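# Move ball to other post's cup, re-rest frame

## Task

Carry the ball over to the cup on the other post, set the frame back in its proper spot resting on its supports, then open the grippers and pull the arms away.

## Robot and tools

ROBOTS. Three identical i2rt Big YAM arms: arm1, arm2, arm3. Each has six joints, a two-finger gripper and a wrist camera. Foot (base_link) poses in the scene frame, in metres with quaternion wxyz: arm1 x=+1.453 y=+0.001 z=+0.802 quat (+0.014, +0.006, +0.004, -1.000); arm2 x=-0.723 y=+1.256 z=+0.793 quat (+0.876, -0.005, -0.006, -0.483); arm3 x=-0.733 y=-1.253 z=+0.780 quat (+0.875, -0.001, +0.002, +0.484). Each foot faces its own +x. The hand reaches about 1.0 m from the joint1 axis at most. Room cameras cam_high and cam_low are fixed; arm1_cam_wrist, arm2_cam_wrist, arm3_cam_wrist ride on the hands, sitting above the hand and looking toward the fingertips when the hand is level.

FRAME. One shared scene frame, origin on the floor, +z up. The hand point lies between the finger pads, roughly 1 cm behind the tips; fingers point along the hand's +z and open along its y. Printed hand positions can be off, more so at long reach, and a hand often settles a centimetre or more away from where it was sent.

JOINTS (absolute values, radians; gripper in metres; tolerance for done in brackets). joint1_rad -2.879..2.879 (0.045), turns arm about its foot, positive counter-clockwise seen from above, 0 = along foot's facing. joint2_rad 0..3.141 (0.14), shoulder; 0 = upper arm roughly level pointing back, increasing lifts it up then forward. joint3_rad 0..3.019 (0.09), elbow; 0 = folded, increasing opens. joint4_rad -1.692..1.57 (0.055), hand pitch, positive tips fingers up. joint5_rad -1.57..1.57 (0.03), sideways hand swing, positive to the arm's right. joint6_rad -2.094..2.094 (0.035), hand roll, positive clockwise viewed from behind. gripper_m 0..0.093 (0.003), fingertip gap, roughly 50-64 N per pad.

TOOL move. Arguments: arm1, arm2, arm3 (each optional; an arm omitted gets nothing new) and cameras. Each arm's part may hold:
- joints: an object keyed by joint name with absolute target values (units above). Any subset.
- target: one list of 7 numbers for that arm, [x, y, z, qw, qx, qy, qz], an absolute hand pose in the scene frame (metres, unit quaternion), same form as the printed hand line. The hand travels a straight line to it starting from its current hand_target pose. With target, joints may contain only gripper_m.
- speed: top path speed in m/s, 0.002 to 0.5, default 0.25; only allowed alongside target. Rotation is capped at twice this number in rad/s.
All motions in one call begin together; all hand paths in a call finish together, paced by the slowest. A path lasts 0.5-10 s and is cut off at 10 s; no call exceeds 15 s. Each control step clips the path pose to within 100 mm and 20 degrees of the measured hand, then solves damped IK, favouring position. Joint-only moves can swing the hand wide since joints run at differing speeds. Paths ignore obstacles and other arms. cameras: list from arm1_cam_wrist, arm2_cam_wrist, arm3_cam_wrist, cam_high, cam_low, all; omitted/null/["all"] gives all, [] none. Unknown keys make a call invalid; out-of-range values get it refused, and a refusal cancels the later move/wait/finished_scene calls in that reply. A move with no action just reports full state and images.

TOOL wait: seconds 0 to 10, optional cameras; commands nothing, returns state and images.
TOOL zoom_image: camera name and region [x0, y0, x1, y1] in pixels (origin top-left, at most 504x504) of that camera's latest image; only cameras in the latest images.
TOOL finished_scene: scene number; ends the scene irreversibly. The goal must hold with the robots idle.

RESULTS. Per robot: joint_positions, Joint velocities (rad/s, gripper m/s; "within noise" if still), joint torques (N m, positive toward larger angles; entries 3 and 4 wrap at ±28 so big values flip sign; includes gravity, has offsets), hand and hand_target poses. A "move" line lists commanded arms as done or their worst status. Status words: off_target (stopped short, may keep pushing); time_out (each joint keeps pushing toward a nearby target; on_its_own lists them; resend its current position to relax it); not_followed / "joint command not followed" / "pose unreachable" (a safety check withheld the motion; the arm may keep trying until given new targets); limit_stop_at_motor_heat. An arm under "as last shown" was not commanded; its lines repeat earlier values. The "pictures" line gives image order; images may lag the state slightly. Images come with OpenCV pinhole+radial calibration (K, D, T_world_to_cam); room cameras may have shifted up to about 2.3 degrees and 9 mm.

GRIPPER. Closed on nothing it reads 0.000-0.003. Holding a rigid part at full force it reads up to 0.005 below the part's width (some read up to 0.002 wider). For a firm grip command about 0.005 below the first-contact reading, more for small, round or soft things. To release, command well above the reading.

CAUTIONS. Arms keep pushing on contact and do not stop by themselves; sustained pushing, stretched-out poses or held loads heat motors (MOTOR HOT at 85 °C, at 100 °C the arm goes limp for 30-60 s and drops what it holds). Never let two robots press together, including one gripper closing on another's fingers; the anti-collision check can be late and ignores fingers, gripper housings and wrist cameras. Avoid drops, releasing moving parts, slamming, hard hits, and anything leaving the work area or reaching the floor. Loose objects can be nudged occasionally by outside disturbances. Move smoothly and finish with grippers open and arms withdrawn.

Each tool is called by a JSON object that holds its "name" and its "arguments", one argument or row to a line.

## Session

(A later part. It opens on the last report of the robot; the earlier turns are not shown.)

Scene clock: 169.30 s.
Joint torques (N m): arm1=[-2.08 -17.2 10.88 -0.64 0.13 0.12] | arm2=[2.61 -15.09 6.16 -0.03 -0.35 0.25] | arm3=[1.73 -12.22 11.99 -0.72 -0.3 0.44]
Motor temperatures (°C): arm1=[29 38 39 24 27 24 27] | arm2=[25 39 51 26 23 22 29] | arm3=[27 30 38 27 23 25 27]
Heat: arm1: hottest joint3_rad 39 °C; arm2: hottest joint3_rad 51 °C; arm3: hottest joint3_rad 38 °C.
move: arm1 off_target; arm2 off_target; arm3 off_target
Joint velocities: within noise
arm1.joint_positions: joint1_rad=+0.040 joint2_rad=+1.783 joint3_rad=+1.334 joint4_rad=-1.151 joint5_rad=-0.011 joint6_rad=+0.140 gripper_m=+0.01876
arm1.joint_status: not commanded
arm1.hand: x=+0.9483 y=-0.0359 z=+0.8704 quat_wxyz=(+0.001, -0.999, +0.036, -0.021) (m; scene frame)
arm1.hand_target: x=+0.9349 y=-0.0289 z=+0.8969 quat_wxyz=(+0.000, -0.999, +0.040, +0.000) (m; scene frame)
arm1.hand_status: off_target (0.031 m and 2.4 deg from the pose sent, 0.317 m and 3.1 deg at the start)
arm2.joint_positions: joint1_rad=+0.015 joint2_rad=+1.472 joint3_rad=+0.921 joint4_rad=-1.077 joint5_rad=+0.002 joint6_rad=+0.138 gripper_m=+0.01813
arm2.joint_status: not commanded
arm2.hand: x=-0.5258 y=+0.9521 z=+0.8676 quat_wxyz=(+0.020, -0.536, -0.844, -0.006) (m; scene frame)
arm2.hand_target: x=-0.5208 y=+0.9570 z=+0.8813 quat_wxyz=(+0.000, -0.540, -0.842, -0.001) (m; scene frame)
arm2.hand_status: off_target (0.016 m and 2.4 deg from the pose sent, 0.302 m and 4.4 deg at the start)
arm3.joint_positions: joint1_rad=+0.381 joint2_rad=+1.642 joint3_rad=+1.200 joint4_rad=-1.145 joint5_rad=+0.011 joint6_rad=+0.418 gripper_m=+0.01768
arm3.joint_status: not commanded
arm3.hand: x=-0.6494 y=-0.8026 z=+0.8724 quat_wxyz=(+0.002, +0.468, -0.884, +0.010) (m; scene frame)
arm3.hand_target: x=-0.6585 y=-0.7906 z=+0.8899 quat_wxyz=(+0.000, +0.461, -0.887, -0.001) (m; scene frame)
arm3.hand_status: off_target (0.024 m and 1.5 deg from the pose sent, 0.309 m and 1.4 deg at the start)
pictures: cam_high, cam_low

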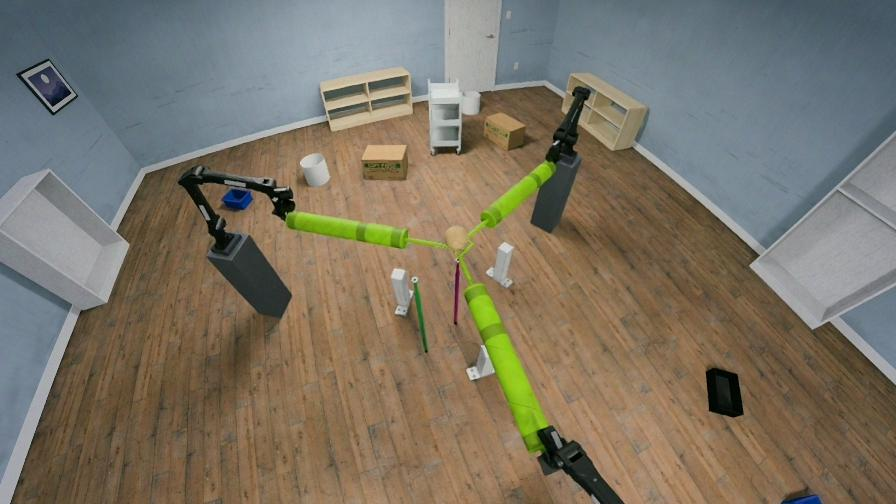

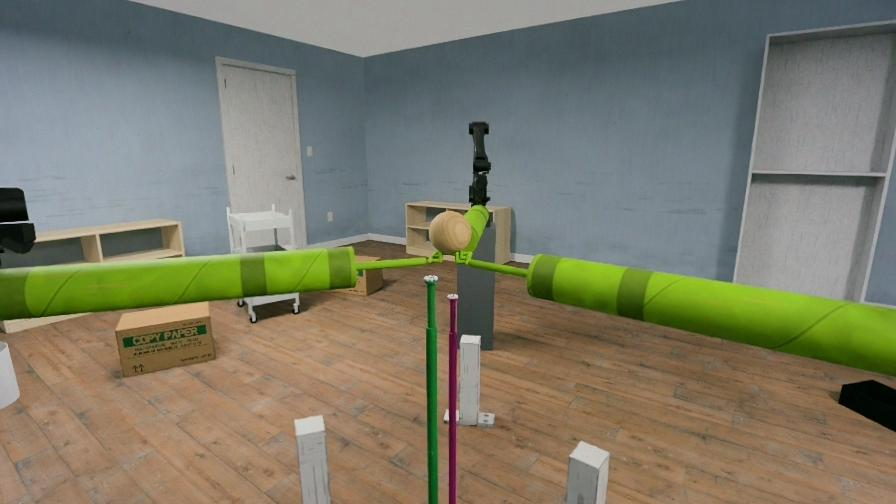

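{"name": "move", "arguments": {
  "arm1": {"target":[0.933,-0.023,0.780,0,0.9992,-0.0401,0],"speed":0.1},
  "arm2": {"target":[-0.521,0.963,0.766,0,-0.5402,-0.8415,0],"speed":0.1},
  "arm3": {"target":[-0.6595,-0.784,0.772,0,0.4605,-0.8877,0],"speed":0.1},
  "cameras": ["cam_low","cam_high"]
}}

{"name": "zoom_image", "arguments": {
  "camera": "cam_low",
  "region": [390, 220, 510, 340]
}}

{"name": "zoom_image", "arguments": {
  "camera": "cam_high",
  "region": [420, 230, 500, 300]
}}

Scene clock: 184.43 s.
Joint torques (N m): arm1=[-2.02 -19.49 6.79 0.28 0.02 0.12] | arm2=[2.08 -11.93 4.88 0.35 -0.24 0.19] | arm3=[0.73 -13.57 8.1 0.36 0 0.31]
Motor temperatures (°C): arm1=[29 37 41 24 26 24 27] | arm2=[25 38 46 26 23 22 29] | arm3=[27 31 40 27 23 25 27]
Heat: arm1: hottest joint3_rad 41 °C; arm2: hottest joint3_rad 46 °C; arm3: hottest joint3_rad 40 °C.
move: arm1 off_target; arm2 done; arm3 off_target
Joint velocities: within noise
arm1.joint_positions: joint1_rad=+0.028 joint2_rad=+1.949 joint3_rad=+1.255 joint4_rad=-0.900 joint5_rad=-0.008 joint6_rad=+0.130 gripper_m=+0.01876
arm1.joint_status: not commanded
arm1.hand: x=+0.9414 y=-0.0291 z=+0.7628 quat_wxyz=(+0.002, -0.999, +0.037, -0.018) (m; scene frame)
arm1.hand_target: x=+0.9332 y=-0.0230 z=+0.7798 quat_wxyz=(+0.000, -0.999, +0.040, +0.000) (m; scene frame)
arm1.hand_status: off_target (0.020 m and 2.1 deg from the pose sent, 0.093 m and 2.4 deg at the start)
arm2.joint_positions: joint1_rad=+0.030 joint2_rad=+1.632 joint3_rad=+0.768 joint4_rad=-0.730 joint5_rad=-0.001 joint6_rad=+0.154 gripper_m=+0.01813
arm2.joint_status: not commanded
arm2.hand: x=-0.5249 y=+0.9611 z=+0.7668 quat_wxyz=(+0.004, -0.536, -0.844, +0.000) (m; scene frame)
arm2.hand_target: x=-0.5211 y=+0.9630 z=+0.7660 quat_wxyz=(+0.000, -0.540, -0.842, +0.000) (m; scene frame)
arm2.hand_status: done (0.004 m and 0.7 deg from the pose sent, 0.102 m and 2.4 deg at the start)
arm3.joint_positions: joint1_rad=+0.397 joint2_rad=+1.822 joint3_rad=+1.116 joint4_rad=-0.881 joint5_rad=+0.005 joint6_rad=+0.434 gripper_m=+0.01768
arm3.joint_status: not commanded
arm3.hand: x=-0.6563 y=-0.7909 z=+0.7647 quat_wxyz=(+0.005, +0.468, -0.883, +0.008) (m; scene frame)
arm3.hand_target: x=-0.6595 y=-0.7840 z=+0.7720 quat_wxyz=(+0.000, +0.461, -0.888, +0.000) (m; scene frame)
arm3.hand_status: off_target (0.011 m and 1.5 deg from the pose sent, 0.103 m and 1.5 deg at the start)
pictures: cam_high, cam_low

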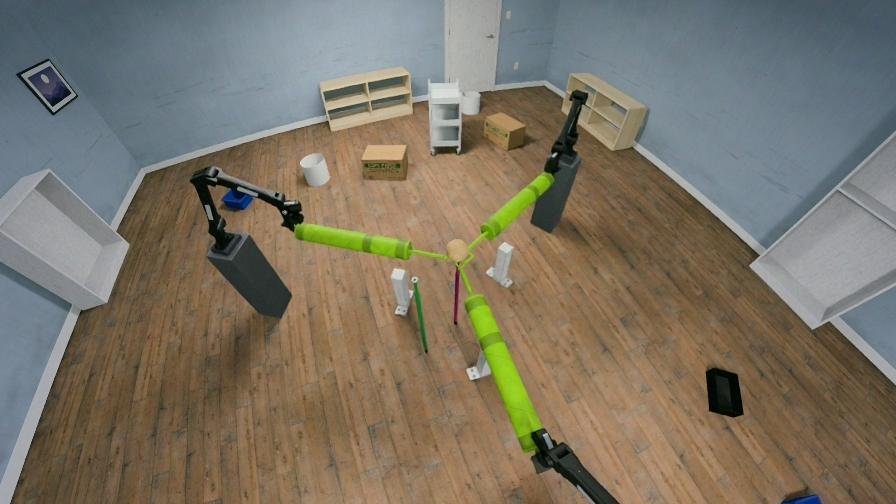

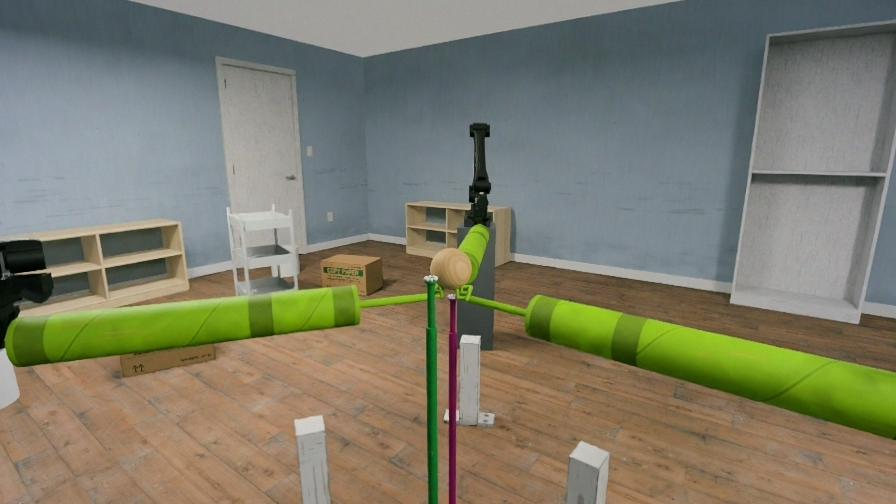

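Scaled by 4.200 from the camera's 896x504 image, which has a finer 1280x720 frame.

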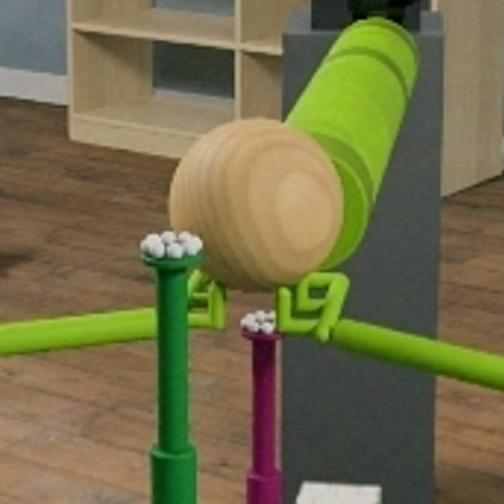

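Scaled by 6.300 from the camera's 896x504 image, which has a finer 1280x720 frame.

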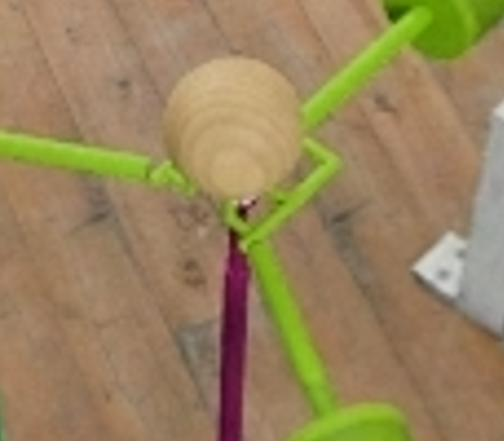

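{"name": "move", "arguments": {
  "arm1": {"target":[0.935,-0.020,0.722,0,0.9992,-0.0401,0],"speed":0.05},
  "arm2": {"target":[-0.520,0.966,0.705,0,-0.5402,-0.8415,0],"speed":0.05},
  "arm3": {"target":[-0.6585,-0.781,0.713,0,0.4605,-0.8877,0],"speed":0.05},
  "cameras": ["cam_low","cam_high"]
}}

{"name": "zoom_image", "arguments": {
  "camera": "cam_low",
  "region": [390, 220, 510, 340]
}}

{"name": "zoom_image", "arguments": {
  "camera": "cam_high",
  "region": [420, 230, 500, 300]
}}

Scene clock: 194.47 s.
Joint torques (N m): arm1=[-2.02 -18.84 5.83 0.46 0.02 0.11] | arm2=[1.9 -12.1 3.59 0.49 -0.21 0.17] | arm3=[0.56 -13.51 7.12 0.58 0.01 0.29]
Motor temperatures (°C): arm1=[29 38 40 24 26 24 27] | arm2=[25 38 43 26 23 22 30] | arm3=[27 30 39 27 23 25 27]
Heat: arm1: hottest joint3_rad 40 °C; arm2: hottest joint3_rad 43 °C; arm3: hottest joint3_rad 39 °C.
move: arm1 off_target; arm2 done; arm3 done
Joint velocities: within noise
arm1.joint_positions: joint1_rad=+0.024 joint2_rad=+2.037 joint3_rad=+1.226 joint4_rad=-0.774 joint5_rad=-0.008 joint6_rad=+0.127 gripper_m=+0.01876
arm1.joint_status: not commanded
arm1.hand: x=+0.9422 y=-0.0267 z=+0.7110 quat_wxyz=(+0.001, -0.999, +0.037, -0.013) (m; scene frame)
arm1.hand_target: x=+0.9351 y=-0.0200 z=+0.7219 quat_wxyz=(+0.000, -0.999, +0.040, +0.000) (m; scene frame)
arm1.hand_status: off_target (0.015 m and 1.5 deg from the pose sent, 0.042 m and 2.0 deg at the start)
arm2.joint_positions: joint1_rad=+0.040 joint2_rad=+1.782 joint3_rad=+0.734 joint4_rad=-0.541 joint5_rad=-0.002 joint6_rad=+0.164 gripper_m=+0.01813
arm2.joint_status: not commanded
arm2.hand: x=-0.5226 y=+0.9635 z=+0.7083 quat_wxyz=(+0.002, -0.536, -0.844, +0.000) (m; scene frame)
arm2.hand_target: x=-0.5201 y=+0.9661 z=+0.7050 quat_wxyz=(+0.000, -0.540, -0.842, +0.000) (m; scene frame)
arm2.hand_status: done (0.005 m and 0.6 deg from the pose sent, 0.062 m and 0.7 deg at the start)
arm3.joint_positions: joint1_rad=+0.397 joint2_rad=+1.930 joint3_rad=+1.096 joint4_rad=-0.748 joint5_rad=+0.005 joint6_rad=+0.434 gripper_m=+0.01768
arm3.joint_status: not commanded
arm3.hand: x=-0.6558 y=-0.7872 z=+0.7105 quat_wxyz=(+0.003, +0.468, -0.884, +0.006) (m; scene frame)
arm3.hand_target: x=-0.6585 y=-0.7810 z=+0.7131 quat_wxyz=(+0.000, +0.461, -0.888, +0.000) (m; scene frame)
arm3.hand_status: done (0.007 m and 1.3 deg from the pose sent, 0.053 m and 1.5 deg at the start)
pictures: cam_high, cam_low

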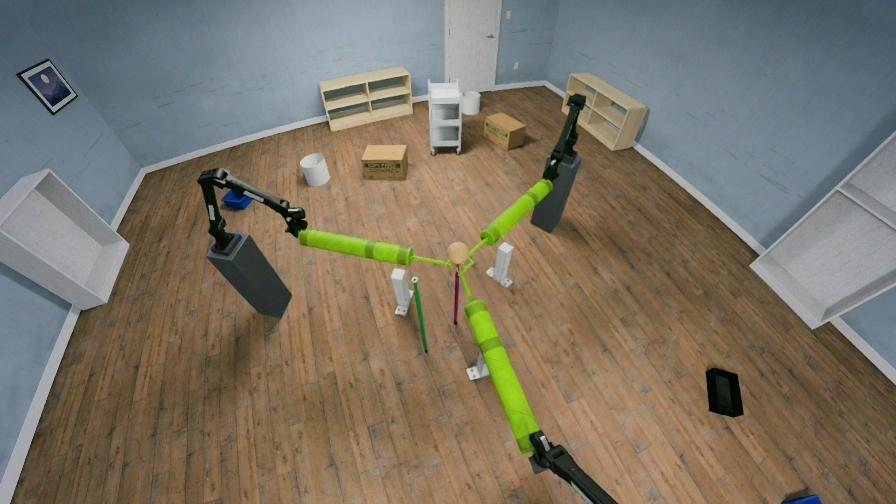

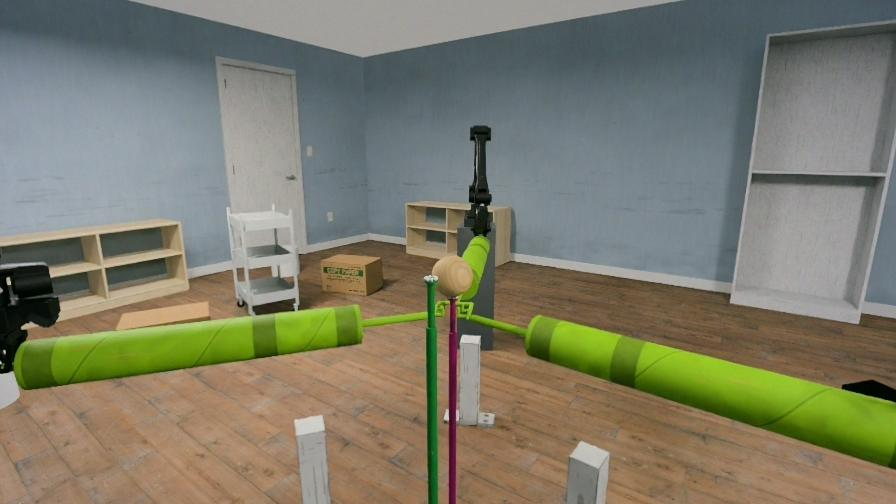

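Scaled by 4.200 from the camera's 896x504 image, which has a finer 1280x720 frame.

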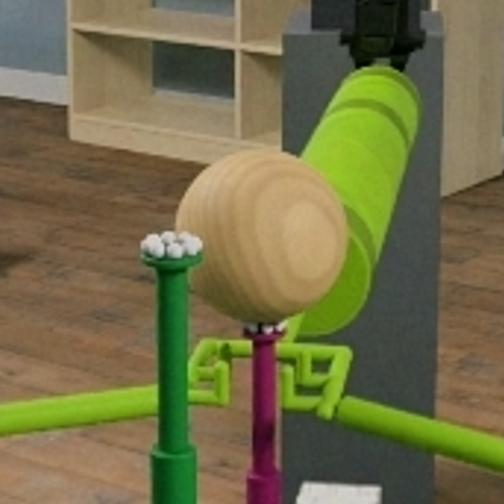

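Scaled by 6.300 from the camera's 896x504 image, which has a finer 1280x720 frame.

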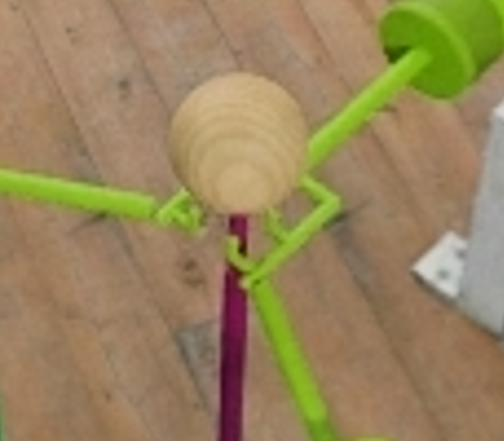

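{"name": "move", "arguments": {
  "arm1": {"target":[0.935,-0.020,0.690,0,0.9992,-0.0401,0],"speed":0.1},
  "arm2": {"target":[-0.520,0.966,0.672,0,-0.5402,-0.8415,0],"speed":0.1},
  "arm3": {"target":[-0.6585,-0.781,0.680,0,0.4605,-0.8877,0],"speed":0.1},
  "cameras": []
}}

{"name": "move", "arguments": {
  "arm1": {"target":[0.881,0.0525,0.650,0,0.9992,-0.0401,0],"speed":0.12},
  "arm2": {"target":[-0.555,1.042,0.632,0,-0.5402,-0.8415,0],"speed":0.12},
  "arm3": {"target":[-0.708,-0.7045,0.640,0,0.4605,-0.8877,0],"speed":0.12},
  "cameras": ["cam_low"]
}}

{"name": "move", "arguments": {
  "arm1": {"target":[0.881,0.0525,0.492,0,0.9992,-0.0401,0],"speed":0.15},
  "arm2": {"target":[-0.557,1.042,0.472,0,-0.5402,-0.8415,0],"speed":0.15},
  "arm3": {"target":[-0.708,-0.7045,0.478,0,0.4605,-0.8877,0],"speed":0.15},
  "cameras": ["cam_low"]
}}

Scene clock: 206.13 s.
Joint torques (N m): arm1=[-2.02 -20.07 5.29 0.34 0.02 0.12] | arm2=[1.85 -12.57 2.93 0.53 -0.2 0.15] | arm3=[0.56 -13.98 6.46 0.54 0 0.29]
Motor temperatures (°C): arm1=[29 39 38 24 26 24 27] | arm2=[25 38 40 26 23 22 30] | arm3=[27 30 37 27 23 25 27]
Heat: arm1: hottest joint2_rad 39 °C; arm2: hottest joint3_rad 40 °C; arm3: hottest joint3_rad 37 °C.
move: arm1 off_target; arm2 done; arm3 done
Joint velocities: within noise
arm1.joint_positions: joint1_rad=+0.024 joint2_rad=+2.102 joint3_rad=+1.223 joint4_rad=-0.705 joint5_rad=-0.008 joint6_rad=+0.127 gripper_m=+0.01876
arm1.joint_status: not commanded
arm1.hand: x=+0.9422 y=-0.0262 z=+0.6784 quat_wxyz=(+0.001, -0.999, +0.037, -0.012) (m; scene frame)
arm1.hand_target: x=+0.9350 y=-0.0199 z=+0.6899 quat_wxyz=(+0.000, -0.999, +0.040, +0.000) (m; scene frame)
arm1.hand_status: off_target (0.015 m and 1.5 deg from the pose sent, 0.023 m and 1.5 deg at the start)
arm2.joint_positions: joint1_rad=+0.041 joint2_rad=+1.878 joint3_rad=+0.730 joint4_rad=-0.441 joint5_rad=-0.002 joint6_rad=+0.166 gripper_m=+0.01813
arm2.joint_status: not commanded
arm2.hand: x=-0.5224 y=+0.9635 z=+0.6755 quat_wxyz=(+0.002, -0.537, -0.844, +0.000) (m; scene frame)
arm2.hand_target: x=-0.5201 y=+0.9661 z=+0.6720 quat_wxyz=(+0.000, -0.540, -0.842, +0.000) (m; scene frame)
arm2.hand_status: done (0.005 m and 0.5 deg from the pose sent, 0.037 m and 0.6 deg at the start)
arm3.joint_positions: joint1_rad=+0.397 joint2_rad=+1.999 joint3_rad=+1.090 joint4_rad=-0.671 joint5_rad=+0.005 joint6_rad=+0.434 gripper_m=+0.01768
arm3.joint_status: not commanded
arm3.hand: x=-0.6558 y=-0.7867 z=+0.6773 quat_wxyz=(+0.003, +0.468, -0.884, +0.006) (m; scene frame)
arm3.hand_target: x=-0.6585 y=-0.7810 z=+0.6801 quat_wxyz=(+0.000, +0.461, -0.888, +0.000) (m; scene frame)
arm3.hand_status: done (0.007 m and 1.2 deg from the pose sent, 0.031 m and 1.3 deg at the start)
pictures: none
No camera images: "cameras" was empty.

Scene clock: 207.70 s.
Joint torques (N m): arm1=[-2.37 -20.89 8.08 -0.59 -0.04 0.07] | arm2=[2.37 -10.17 0.7 0.61 -0.23 0.2] | arm3=[1.38 -15.74 8.75 -0.46 -0.13 0.34]
Motor temperatures (°C): arm1=[29 39 38 24 26 24 27] | arm2=[25 37 40 26 23 22 30] | arm3=[27 31 37 27 23 25 27]
Heat: arm1: hottest joint2_rad 39 °C; arm2: hottest joint3_rad 40 °C; arm3: hottest joint3_rad 37 °C.
move: arm1 off_target; arm2 done; arm3 off_target
Joint velocities: within noise
arm1.joint_positions: joint1_rad=-0.102 joint2_rad=+2.271 joint3_rad=+1.390 joint4_rad=-0.713 joint5_rad=-0.008 joint6_rad=+0.003 gripper_m=+0.01876
arm1.joint_status: not commanded
arm1.hand: x=+0.9007 y=+0.0418 z=+0.6318 quat_wxyz=(+0.000, -0.999, +0.038, -0.017) (m; scene frame)
arm1.hand_target: x=+0.8817 y=+0.0526 z=+0.6503 quat_wxyz=(+0.000, -0.999, +0.040, +0.000) (m; scene frame)
arm1.hand_status: off_target (0.029 m and 1.9 deg from the pose sent, 0.104 m and 1.5 deg at the start)
arm2.joint_positions: joint1_rad=+0.090 joint2_rad=+1.930 joint3_rad=+0.512 joint4_rad=-0.169 joint5_rad=-0.002 joint6_rad=+0.217 gripper_m=+0.01813
arm2.joint_status: not commanded
arm2.hand: x=-0.5567 y=+1.0369 z=+0.6352 quat_wxyz=(+0.001, -0.537, -0.843, +0.001) (m; scene frame)
arm2.hand_target: x=-0.5552 y=+1.0419 z=+0.6321 quat_wxyz=(+0.000, -0.540, -0.842, +0.000) (m; scene frame)
arm2.hand_status: done (0.006 m and 0.4 deg from the pose sent, 0.096 m and 0.5 deg at the start)
arm3.joint_positions: joint1_rad=+0.498 joint2_rad=+2.193 joint3_rad=+1.305 joint4_rad=-0.682 joint5_rad=+0.008 joint6_rad=+0.540 gripper_m=+0.01768
arm3.joint_status: not commanded
arm3.hand: x=-0.6990 y=-0.7158 z=+0.6341 quat_wxyz=(-0.002, +0.466, -0.885, +0.002) (m; scene frame)
arm3.hand_target: x=-0.7081 y=-0.7049 z=+0.6401 quat_wxyz=(+0.000, +0.461, -0.888, +0.000) (m; scene frame)
arm3.hand_status: off_target (0.016 m and 0.8 deg from the pose sent, 0.104 m and 1.2 deg at the start)
pictures: cam_low

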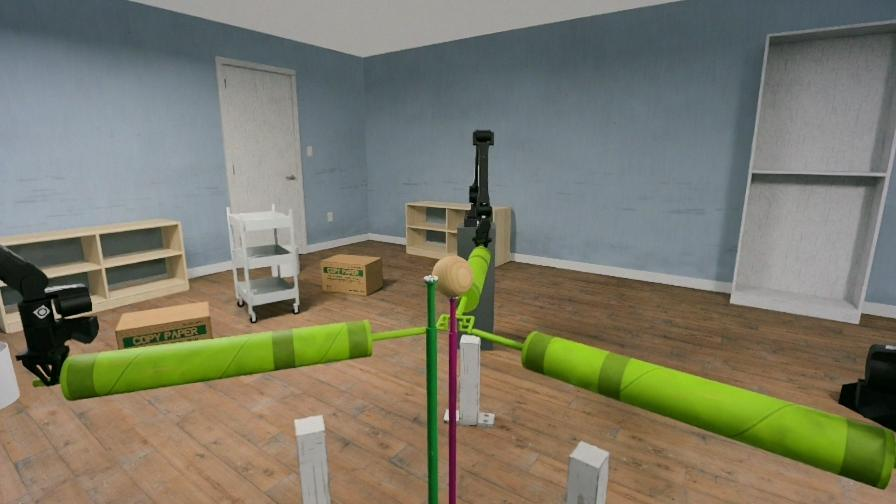

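Scene clock: 209.43 s.
Joint torques (N m): arm1=[-2.08 -21.83 5.39 0.02 -0.04 0.1] | arm2=[2.08 -12.28 -1.91 0.5 -0.22 0.17] | arm3=[1.14 -16.97 6.13 0.18 -0.21 0.31]
Motor temperatures (°C): arm1=[29 39 38 24 26 24 27] | arm2=[25 37 40 26 23 22 30] | arm3=[27 31 37 27 23 25 27]
Heat: arm1: hottest joint2_rad 39 °C; arm2: hottest joint3_rad 40 °C; arm3: hottest joint3_rad 37 °C.
move: arm1 off_target; arm2 done; arm3 off_target
Joint velocities: within noise
arm1.joint_positions: joint1_rad=-0.102 joint2_rad=+2.606 joint3_rad=+1.533 joint4_rad=-0.516 joint5_rad=-0.008 joint6_rad=+0.002 gripper_m=+0.01876
arm1.joint_status: not commanded
arm1.hand: x=+0.8978 y=+0.0438 z=+0.4794 quat_wxyz=(+0.000, -0.999, +0.038, -0.014) (m; scene frame)
arm1.hand_target: x=+0.8813 y=+0.0525 z=+0.4922 quat_wxyz=(+0.000, -0.999, +0.040, +0.000) (m; scene frame)
arm1.hand_status: off_target (0.023 m and 1.7 deg from the pose sent, 0.142 m and 1.9 deg at the start)
arm2.joint_positions: joint1_rad=+0.091 joint2_rad=+2.526 joint3_rad=+0.696 joint4_rad=+0.243 joint5_rad=-0.002 joint6_rad=+0.217 gripper_m=+0.01813
arm2.joint_status: not commanded
arm2.hand: x=-0.5585 y=+1.0384 z=+0.4761 quat_wxyz=(+0.001, -0.537, -0.843, +0.001) (m; scene frame)
arm2.hand_target: x=-0.5571 y=+1.0421 z=+0.4721 quat_wxyz=(+0.000, -0.540, -0.842, +0.000) (m; scene frame)
arm2.hand_status: done (0.006 m and 0.4 deg from the pose sent, 0.163 m and 0.4 deg at the start)
arm3.joint_positions: joint1_rad=+0.500 joint2_rad=+2.546 joint3_rad=+1.433 joint4_rad=-0.468 joint5_rad=+0.010 joint6_rad=+0.542 gripper_m=+0.01768
arm3.joint_status: not commanded
arm3.hand: x=-0.7000 y=-0.7160 z=+0.4756 quat_wxyz=(+0.001, +0.466, -0.885, +0.008) (m; scene frame)
arm3.hand_target: x=-0.7080 y=-0.7047 z=+0.4782 quat_wxyz=(+0.000, +0.461, -0.888, +0.000) (m; scene frame)
arm3.hand_status: off_target (0.014 m and 1.2 deg from the pose sent, 0.157 m and 0.8 deg at the start)
pictures: cam_low

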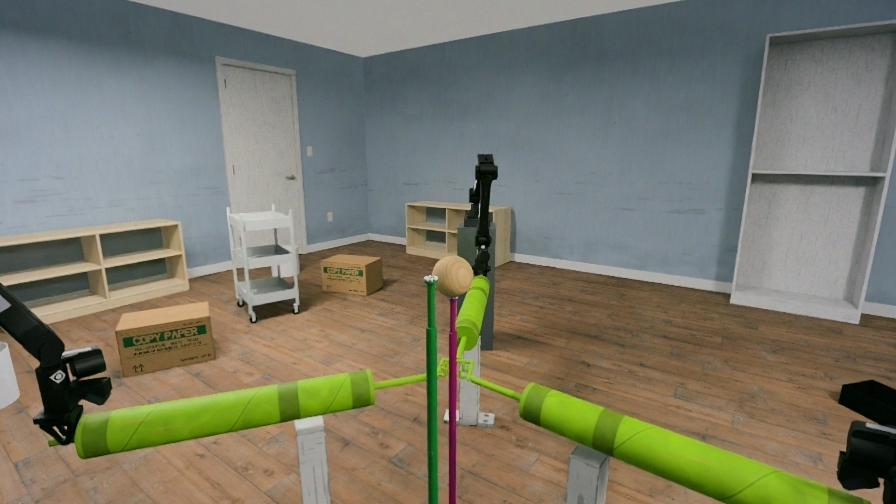

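{"name": "move", "arguments": {
  "arm1": {"target":[0.879,0.053,0.452,0,0.9992,-0.0401,0],"speed":0.05},
  "arm2": {"target":[-0.554,1.046,0.431,0,-0.5402,-0.8415,0],"speed":0.05},
  "arm3": {"target":[-0.711,-0.6985,0.433,0,0.4605,-0.8877,0],"speed":0.05},
  "cameras": ["cam_low","cam_high"]
}}

Scene clock: 215.70 s.
Joint torques (N m): arm1=[-2.14 -20.66 5.98 0.4 -0.05 0.1] | arm2=[2.2 -10.99 -1.39 0.7 -0.18 0.15] | arm3=[1.49 -16.03 6.94 0.5 -0.13 0.32]
Motor temperatures (°C): arm1=[29 39 37 24 26 24 27] | arm2=[25 37 38 26 23 22 30] | arm3=[27 31 36 27 23 25 27]
Heat: arm1: hottest joint2_rad 39 °C; arm2: hottest joint3_rad 38 °C; arm3: hottest joint3_rad 36 °C.
move: arm1 off_target; arm2 off_target; arm3 off_target
Joint velocities: within noise
arm1.joint_positions: joint1_rad=-0.102 joint2_rad=+2.683 joint3_rad=+1.590 joint4_rad=-0.498 joint5_rad=-0.008 joint6_rad=+0.002 gripper_m=+0.01876
arm1.joint_status: not commanded
arm1.hand: x=+0.8960 y=+0.0442 z=+0.4477 quat_wxyz=(+0.000, -0.999, +0.038, -0.015) (m; scene frame)
arm1.hand_target: x=+0.8795 y=+0.0530 z=+0.4524 quat_wxyz=(+0.000, -0.999, +0.040, +0.000) (m; scene frame)
arm1.hand_status: off_target (0.020 m and 1.8 deg from the pose sent, 0.034 m and 1.7 deg at the start)
arm2.joint_positions: joint1_rad=+0.108 joint2_rad=+2.635 joint3_rad=+0.760 joint4_rad=+0.290 joint5_rad=-0.003 joint6_rad=+0.236 gripper_m=+0.01813
arm2.joint_status: not commanded
arm2.hand: x=-0.5547 y=+1.0412 z=+0.4418 quat_wxyz=(+0.000, -0.538, -0.843, +0.001) (m; scene frame)
arm2.hand_target: x=-0.5542 y=+1.0461 z=+0.4314 quat_wxyz=(+0.000, -0.540, -0.842, +0.000) (m; scene frame)
arm2.hand_status: off_target (0.012 m and 0.3 deg from the pose sent, 0.046 m and 0.4 deg at the start)
arm3.joint_positions: joint1_rad=+0.502 joint2_rad=+2.640 joint3_rad=+1.504 joint4_rad=-0.449 joint5_rad=+0.008 joint6_rad=+0.546 gripper_m=+0.01768
arm3.joint_status: not commanded
arm3.hand: x=-0.7012 y=-0.7111 z=+0.4386 quat_wxyz=(+0.002, +0.465, -0.885, +0.009) (m; scene frame)
arm3.hand_target: x=-0.7111 y=-0.6989 z=+0.4336 quat_wxyz=(+0.000, +0.461, -0.888, +0.000) (m; scene frame)
arm3.hand_status: off_target (0.017 m and 1.2 deg from the pose sent, 0.047 m and 1.2 deg at the start)
pictures: cam_high, cam_low

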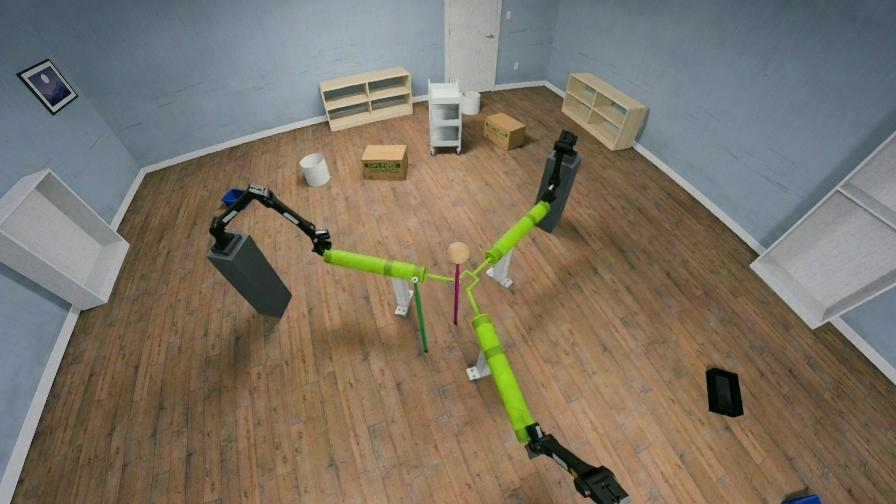

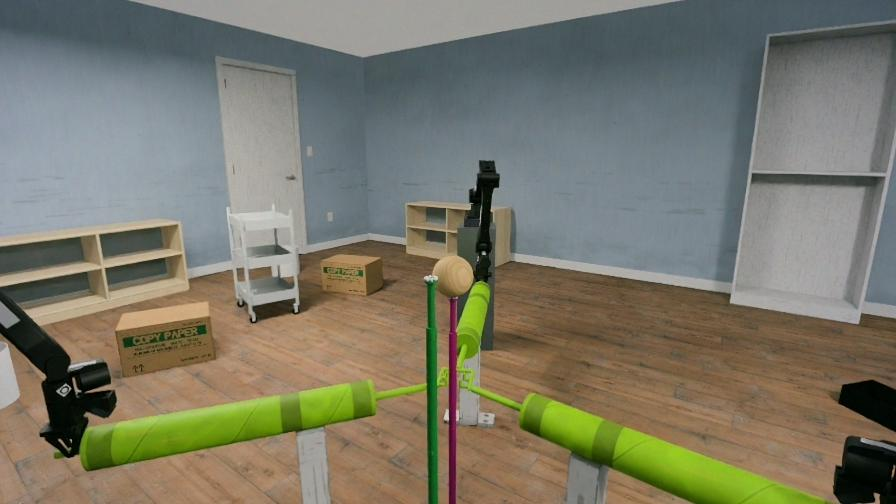

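{"name": "move", "arguments": {
  "arm1": {"target":[0.879,0.053,0.447,0,0.9992,-0.0401,0],"speed":0.05},
  "cameras": []
}}

{"name": "move", "arguments": {
  "arm1": {"joints":{"gripper_m":0.085}},
  "arm2": {"joints":{"gripper_m":0.085}},
  "arm3": {"joints":{"gripper_m":0.085}},
  "cameras": []
}}

{"name": "move", "arguments": {
  "arm1": {"target":[0.900,0.053,0.64,0,0.9992,-0.0401,0],"speed":0.2},
  "arm2": {"target":[-0.561,1.060,0.64,0,-0.5402,-0.8415,0],"speed":0.2},
  "arm3": {"target":[-0.712,-0.714,0.64,0,0.4605,-0.8877,0],"speed":0.2},
  "cameras": ["cam_low","cam_high"]
}}

{"name": "finished_scene", "arguments": {
  "scene": 2
}}

Scene clock: 224.10 s.
Joint torques (N m): arm1=[-2.08 -20.01 6.42 0.55 -0.04 0.1] | arm2=[2.14 -10.93 -1.4 0.7 -0.18 0.15] | arm3=[1.55 -15.97 6.91 0.5 -0.13 0.32]
Motor temperatures (°C): arm1=[29 39 36 24 26 24 27] | arm2=[25 36 36 26 23 22 30] | arm3=[27 31 36 27 23 25 27]
Heat: arm1: hottest joint2_rad 39 °C; arm2: hottest joint2_rad 36 °C; arm3: hottest joint3_rad 36 °C.
move: arm1 off_target
Joint velocities: within noise
arm1.joint_positions: joint1_rad=-0.102 joint2_rad=+2.686 joint3_rad=+1.593 joint4_rad=-0.498 joint5_rad=-0.008 joint6_rad=+0.002 gripper_m=+0.01876
arm1.joint_status: not commanded
arm1.hand: x=+0.8958 y=+0.0442 z=+0.4469 quat_wxyz=(+0.000, -0.999, +0.038, -0.015) (m; scene frame)
arm1.hand_target: x=+0.8795 y=+0.0530 z=+0.4477 quat_wxyz=(+0.000, -0.999, +0.040, +0.000) (m; scene frame)
arm1.hand_status: off_target (0.019 m and 1.8 deg from the pose sent, 0.019 m and 1.7 deg at the start)
arm2.joint_positions: joint1_rad=+0.109 joint2_rad=+2.635 joint3_rad=+0.760 joint4_rad=+0.290 joint5_rad=-0.003 joint6_rad=+0.236 gripper_m=+0.01813
arm2.joint_status: not commanded
arm2.hand: x=-0.5546 y=+1.0413 z=+0.4418 quat_wxyz=(+0.000, -0.538, -0.843, +0.001) (m; scene frame)
arm2.hand_target: x=-0.5543 y=+1.0461 z=+0.4314 quat_wxyz=(+0.000, -0.540, -0.842, +0.000) (m; scene frame)
arm2.hand_status: not commanded
arm3: as last shown
pictures: none
No camera images: "cameras" was empty.

Scene clock: 224.87 s.
Joint torques (N m): arm1=[-1.96 -20.42 5.82 0.57 -0.03 0.1] | arm2=[2.02 -11.58 -1.84 0.46 -0.16 0.12] | arm3=[0.38 -16.09 6.32 0.53 0.02 0.13]
Motor temperatures (°C): arm1=[29 39 36 24 26 24 27] | arm2=[25 36 36 26 23 22 30] | arm3=[27 31 36 27 23 25 27]
Heat: arm1: hottest joint2_rad 39 °C; arm2: hottest joint2_rad 36 °C; arm3: hottest joint3_rad 36 °C.
move: arm1 done; arm2 done; arm3 done
Joint velocities: within noise
arm1.joint_positions: joint1_rad=-0.104 joint2_rad=+2.690 joint3_rad=+1.600 joint4_rad=-0.498 joint5_rad=-0.009 joint6_rad=+0.002 gripper_m=+0.08482
arm1.joint_status: all done
arm1.hand: x=+0.8932 y=+0.0452 z=+0.4461 quat_wxyz=(+0.000, -0.999, +0.039, -0.013) (m; scene frame)
arm1.hand_target: x=+0.8796 y=+0.0529 z=+0.4476 quat_wxyz=(+0.000, -0.999, +0.040, +0.000) (m; scene frame)
arm1.hand_status: not commanded
arm2.joint_positions: joint1_rad=+0.109 joint2_rad=+2.642 joint3_rad=+0.766 joint4_rad=+0.298 joint5_rad=-0.003 joint6_rad=+0.239 gripper_m=+0.08483
arm2.joint_status: all done
arm2.hand: x=-0.5532 y=+1.0399 z=+0.4394 quat_wxyz=(-0.003, -0.539, -0.843, +0.002) (m; scene frame)
arm2.hand_target: x=-0.5543 y=+1.0461 z=+0.4315 quat_wxyz=(+0.000, -0.540, -0.842, +0.000) (m; scene frame)
arm2.hand_status: not commanded
arm3.joint_positions: joint1_rad=+0.513 joint2_rad=+2.640 joint3_rad=+1.513 joint4_rad=-0.449 joint5_rad=+0.004 joint6_rad=+0.563 gripper_m=+0.08485
arm3.joint_status: all done
arm3.hand: x=-0.7074 y=-0.7060 z=+0.4397 quat_wxyz=(+0.002, +0.462, -0.887, +0.004) (m; scene frame)
arm3.hand_target: x=-0.7111 y=-0.6989 z=+0.4336 quat_wxyz=(+0.000, +0.461, -0.888, +0.000) (m; scene frame)
arm3.hand_status: not commanded
pictures: none
No camera images: "cameras" was empty.

Scene clock: 226.83 s.
Joint torques (N m): arm1=[-2.14 -20.31 5.04 0.08 -0.04 0.05] | arm2=[2.14 -11.63 0.46 -0.36 -0.17 0.13] | arm3=[0.73 -17.32 6.12 0.03 0.04 0.13]
Motor temperatures (°C): arm1=[29 39 36 24 26 24 27] | arm2=[25 36 36 26 23 22 30] | arm3=[27 31 35 27 23 25 27]
Heat: arm1: hottest joint2_rad 39 °C; arm2: hottest joint2_rad 36 °C; arm3: hottest joint3_rad 35 °C.
move: arm1 off_target; arm2 done; arm3 off_target
Joint velocities: within noise
arm1.joint_positions: joint1_rad=-0.108 joint2_rad=+2.258 joint3_rad=+1.363 joint4_rad=-0.673 joint5_rad=-0.009 joint6_rad=+0.001 gripper_m=+0.08490
arm1.joint_status: not commanded
arm1.hand: x=+0.9019 y=+0.0453 z=+0.6321 quat_wxyz=(+0.000, -0.999, +0.040, -0.004) (m; scene frame)
arm1.hand_target: x=+0.9001 y=+0.0529 z=+0.6398 quat_wxyz=(+0.000, -0.999, +0.040, +0.000) (m; scene frame)
arm1.hand_status: off_target (0.011 m and 0.4 deg from the pose sent, 0.194 m and 1.5 deg at the start)
arm2.joint_positions: joint1_rad=+0.119 joint2_rad=+1.913 joint3_rad=+0.459 joint4_rad=-0.132 joint5_rad=-0.003 joint6_rad=+0.249 gripper_m=+0.08492
arm2.joint_status: not commanded
arm2.hand: x=-0.5623 y=+1.0567 z=+0.6364 quat_wxyz=(+0.000, -0.539, -0.843, +0.001) (m; scene frame)
arm2.hand_target: x=-0.5611 y=+1.0600 z=+0.6398 quat_wxyz=(+0.000, -0.540, -0.842, +0.000) (m; scene frame)
arm2.hand_status: done (0.005 m and 0.2 deg from the pose sent, 0.202 m and 0.5 deg at the start)
arm3.joint_positions: joint1_rad=+0.513 joint2_rad=+2.200 joint3_rad=+1.305 joint4_rad=-0.681 joint5_rad=+0.004 joint6_rad=+0.566 gripper_m=+0.08494
arm3.joint_status: not commanded
arm3.hand: x=-0.7074 y=-0.7172 z=+0.6307 quat_wxyz=(+0.002, +0.461, -0.887, +0.004) (m; scene frame)
arm3.hand_target: x=-0.7120 y=-0.7141 z=+0.6398 quat_wxyz=(+0.000, +0.460, -0.888, +0.000) (m; scene frame)
arm3.hand_status: off_target (0.011 m and 0.5 deg from the pose sent, 0.201 m and 0.6 deg at the start)
pictures: cam_high, cam_low

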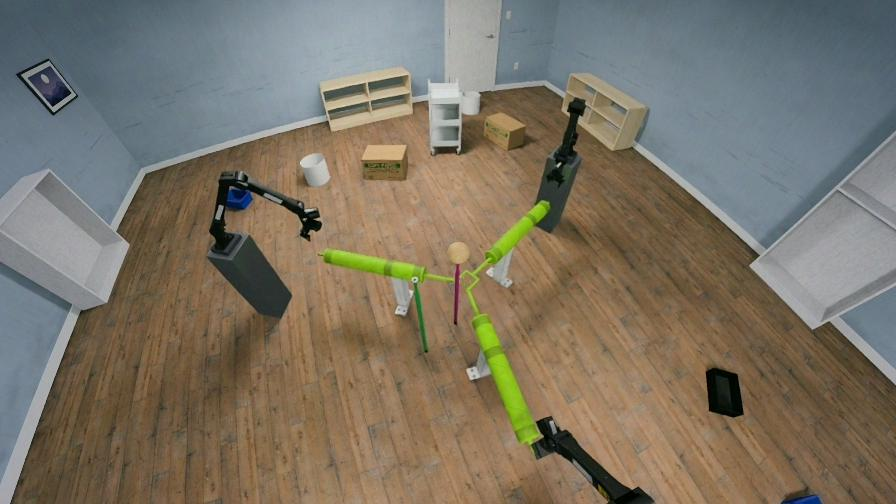

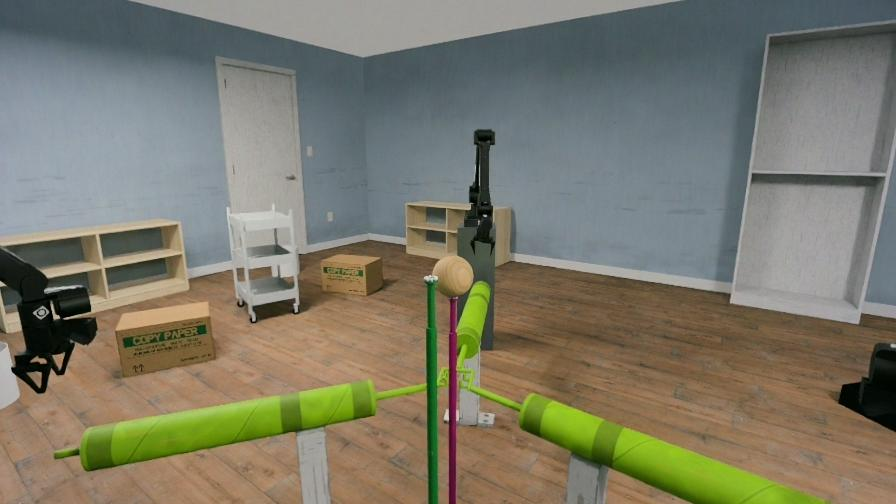

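The scene is finished: the task was done.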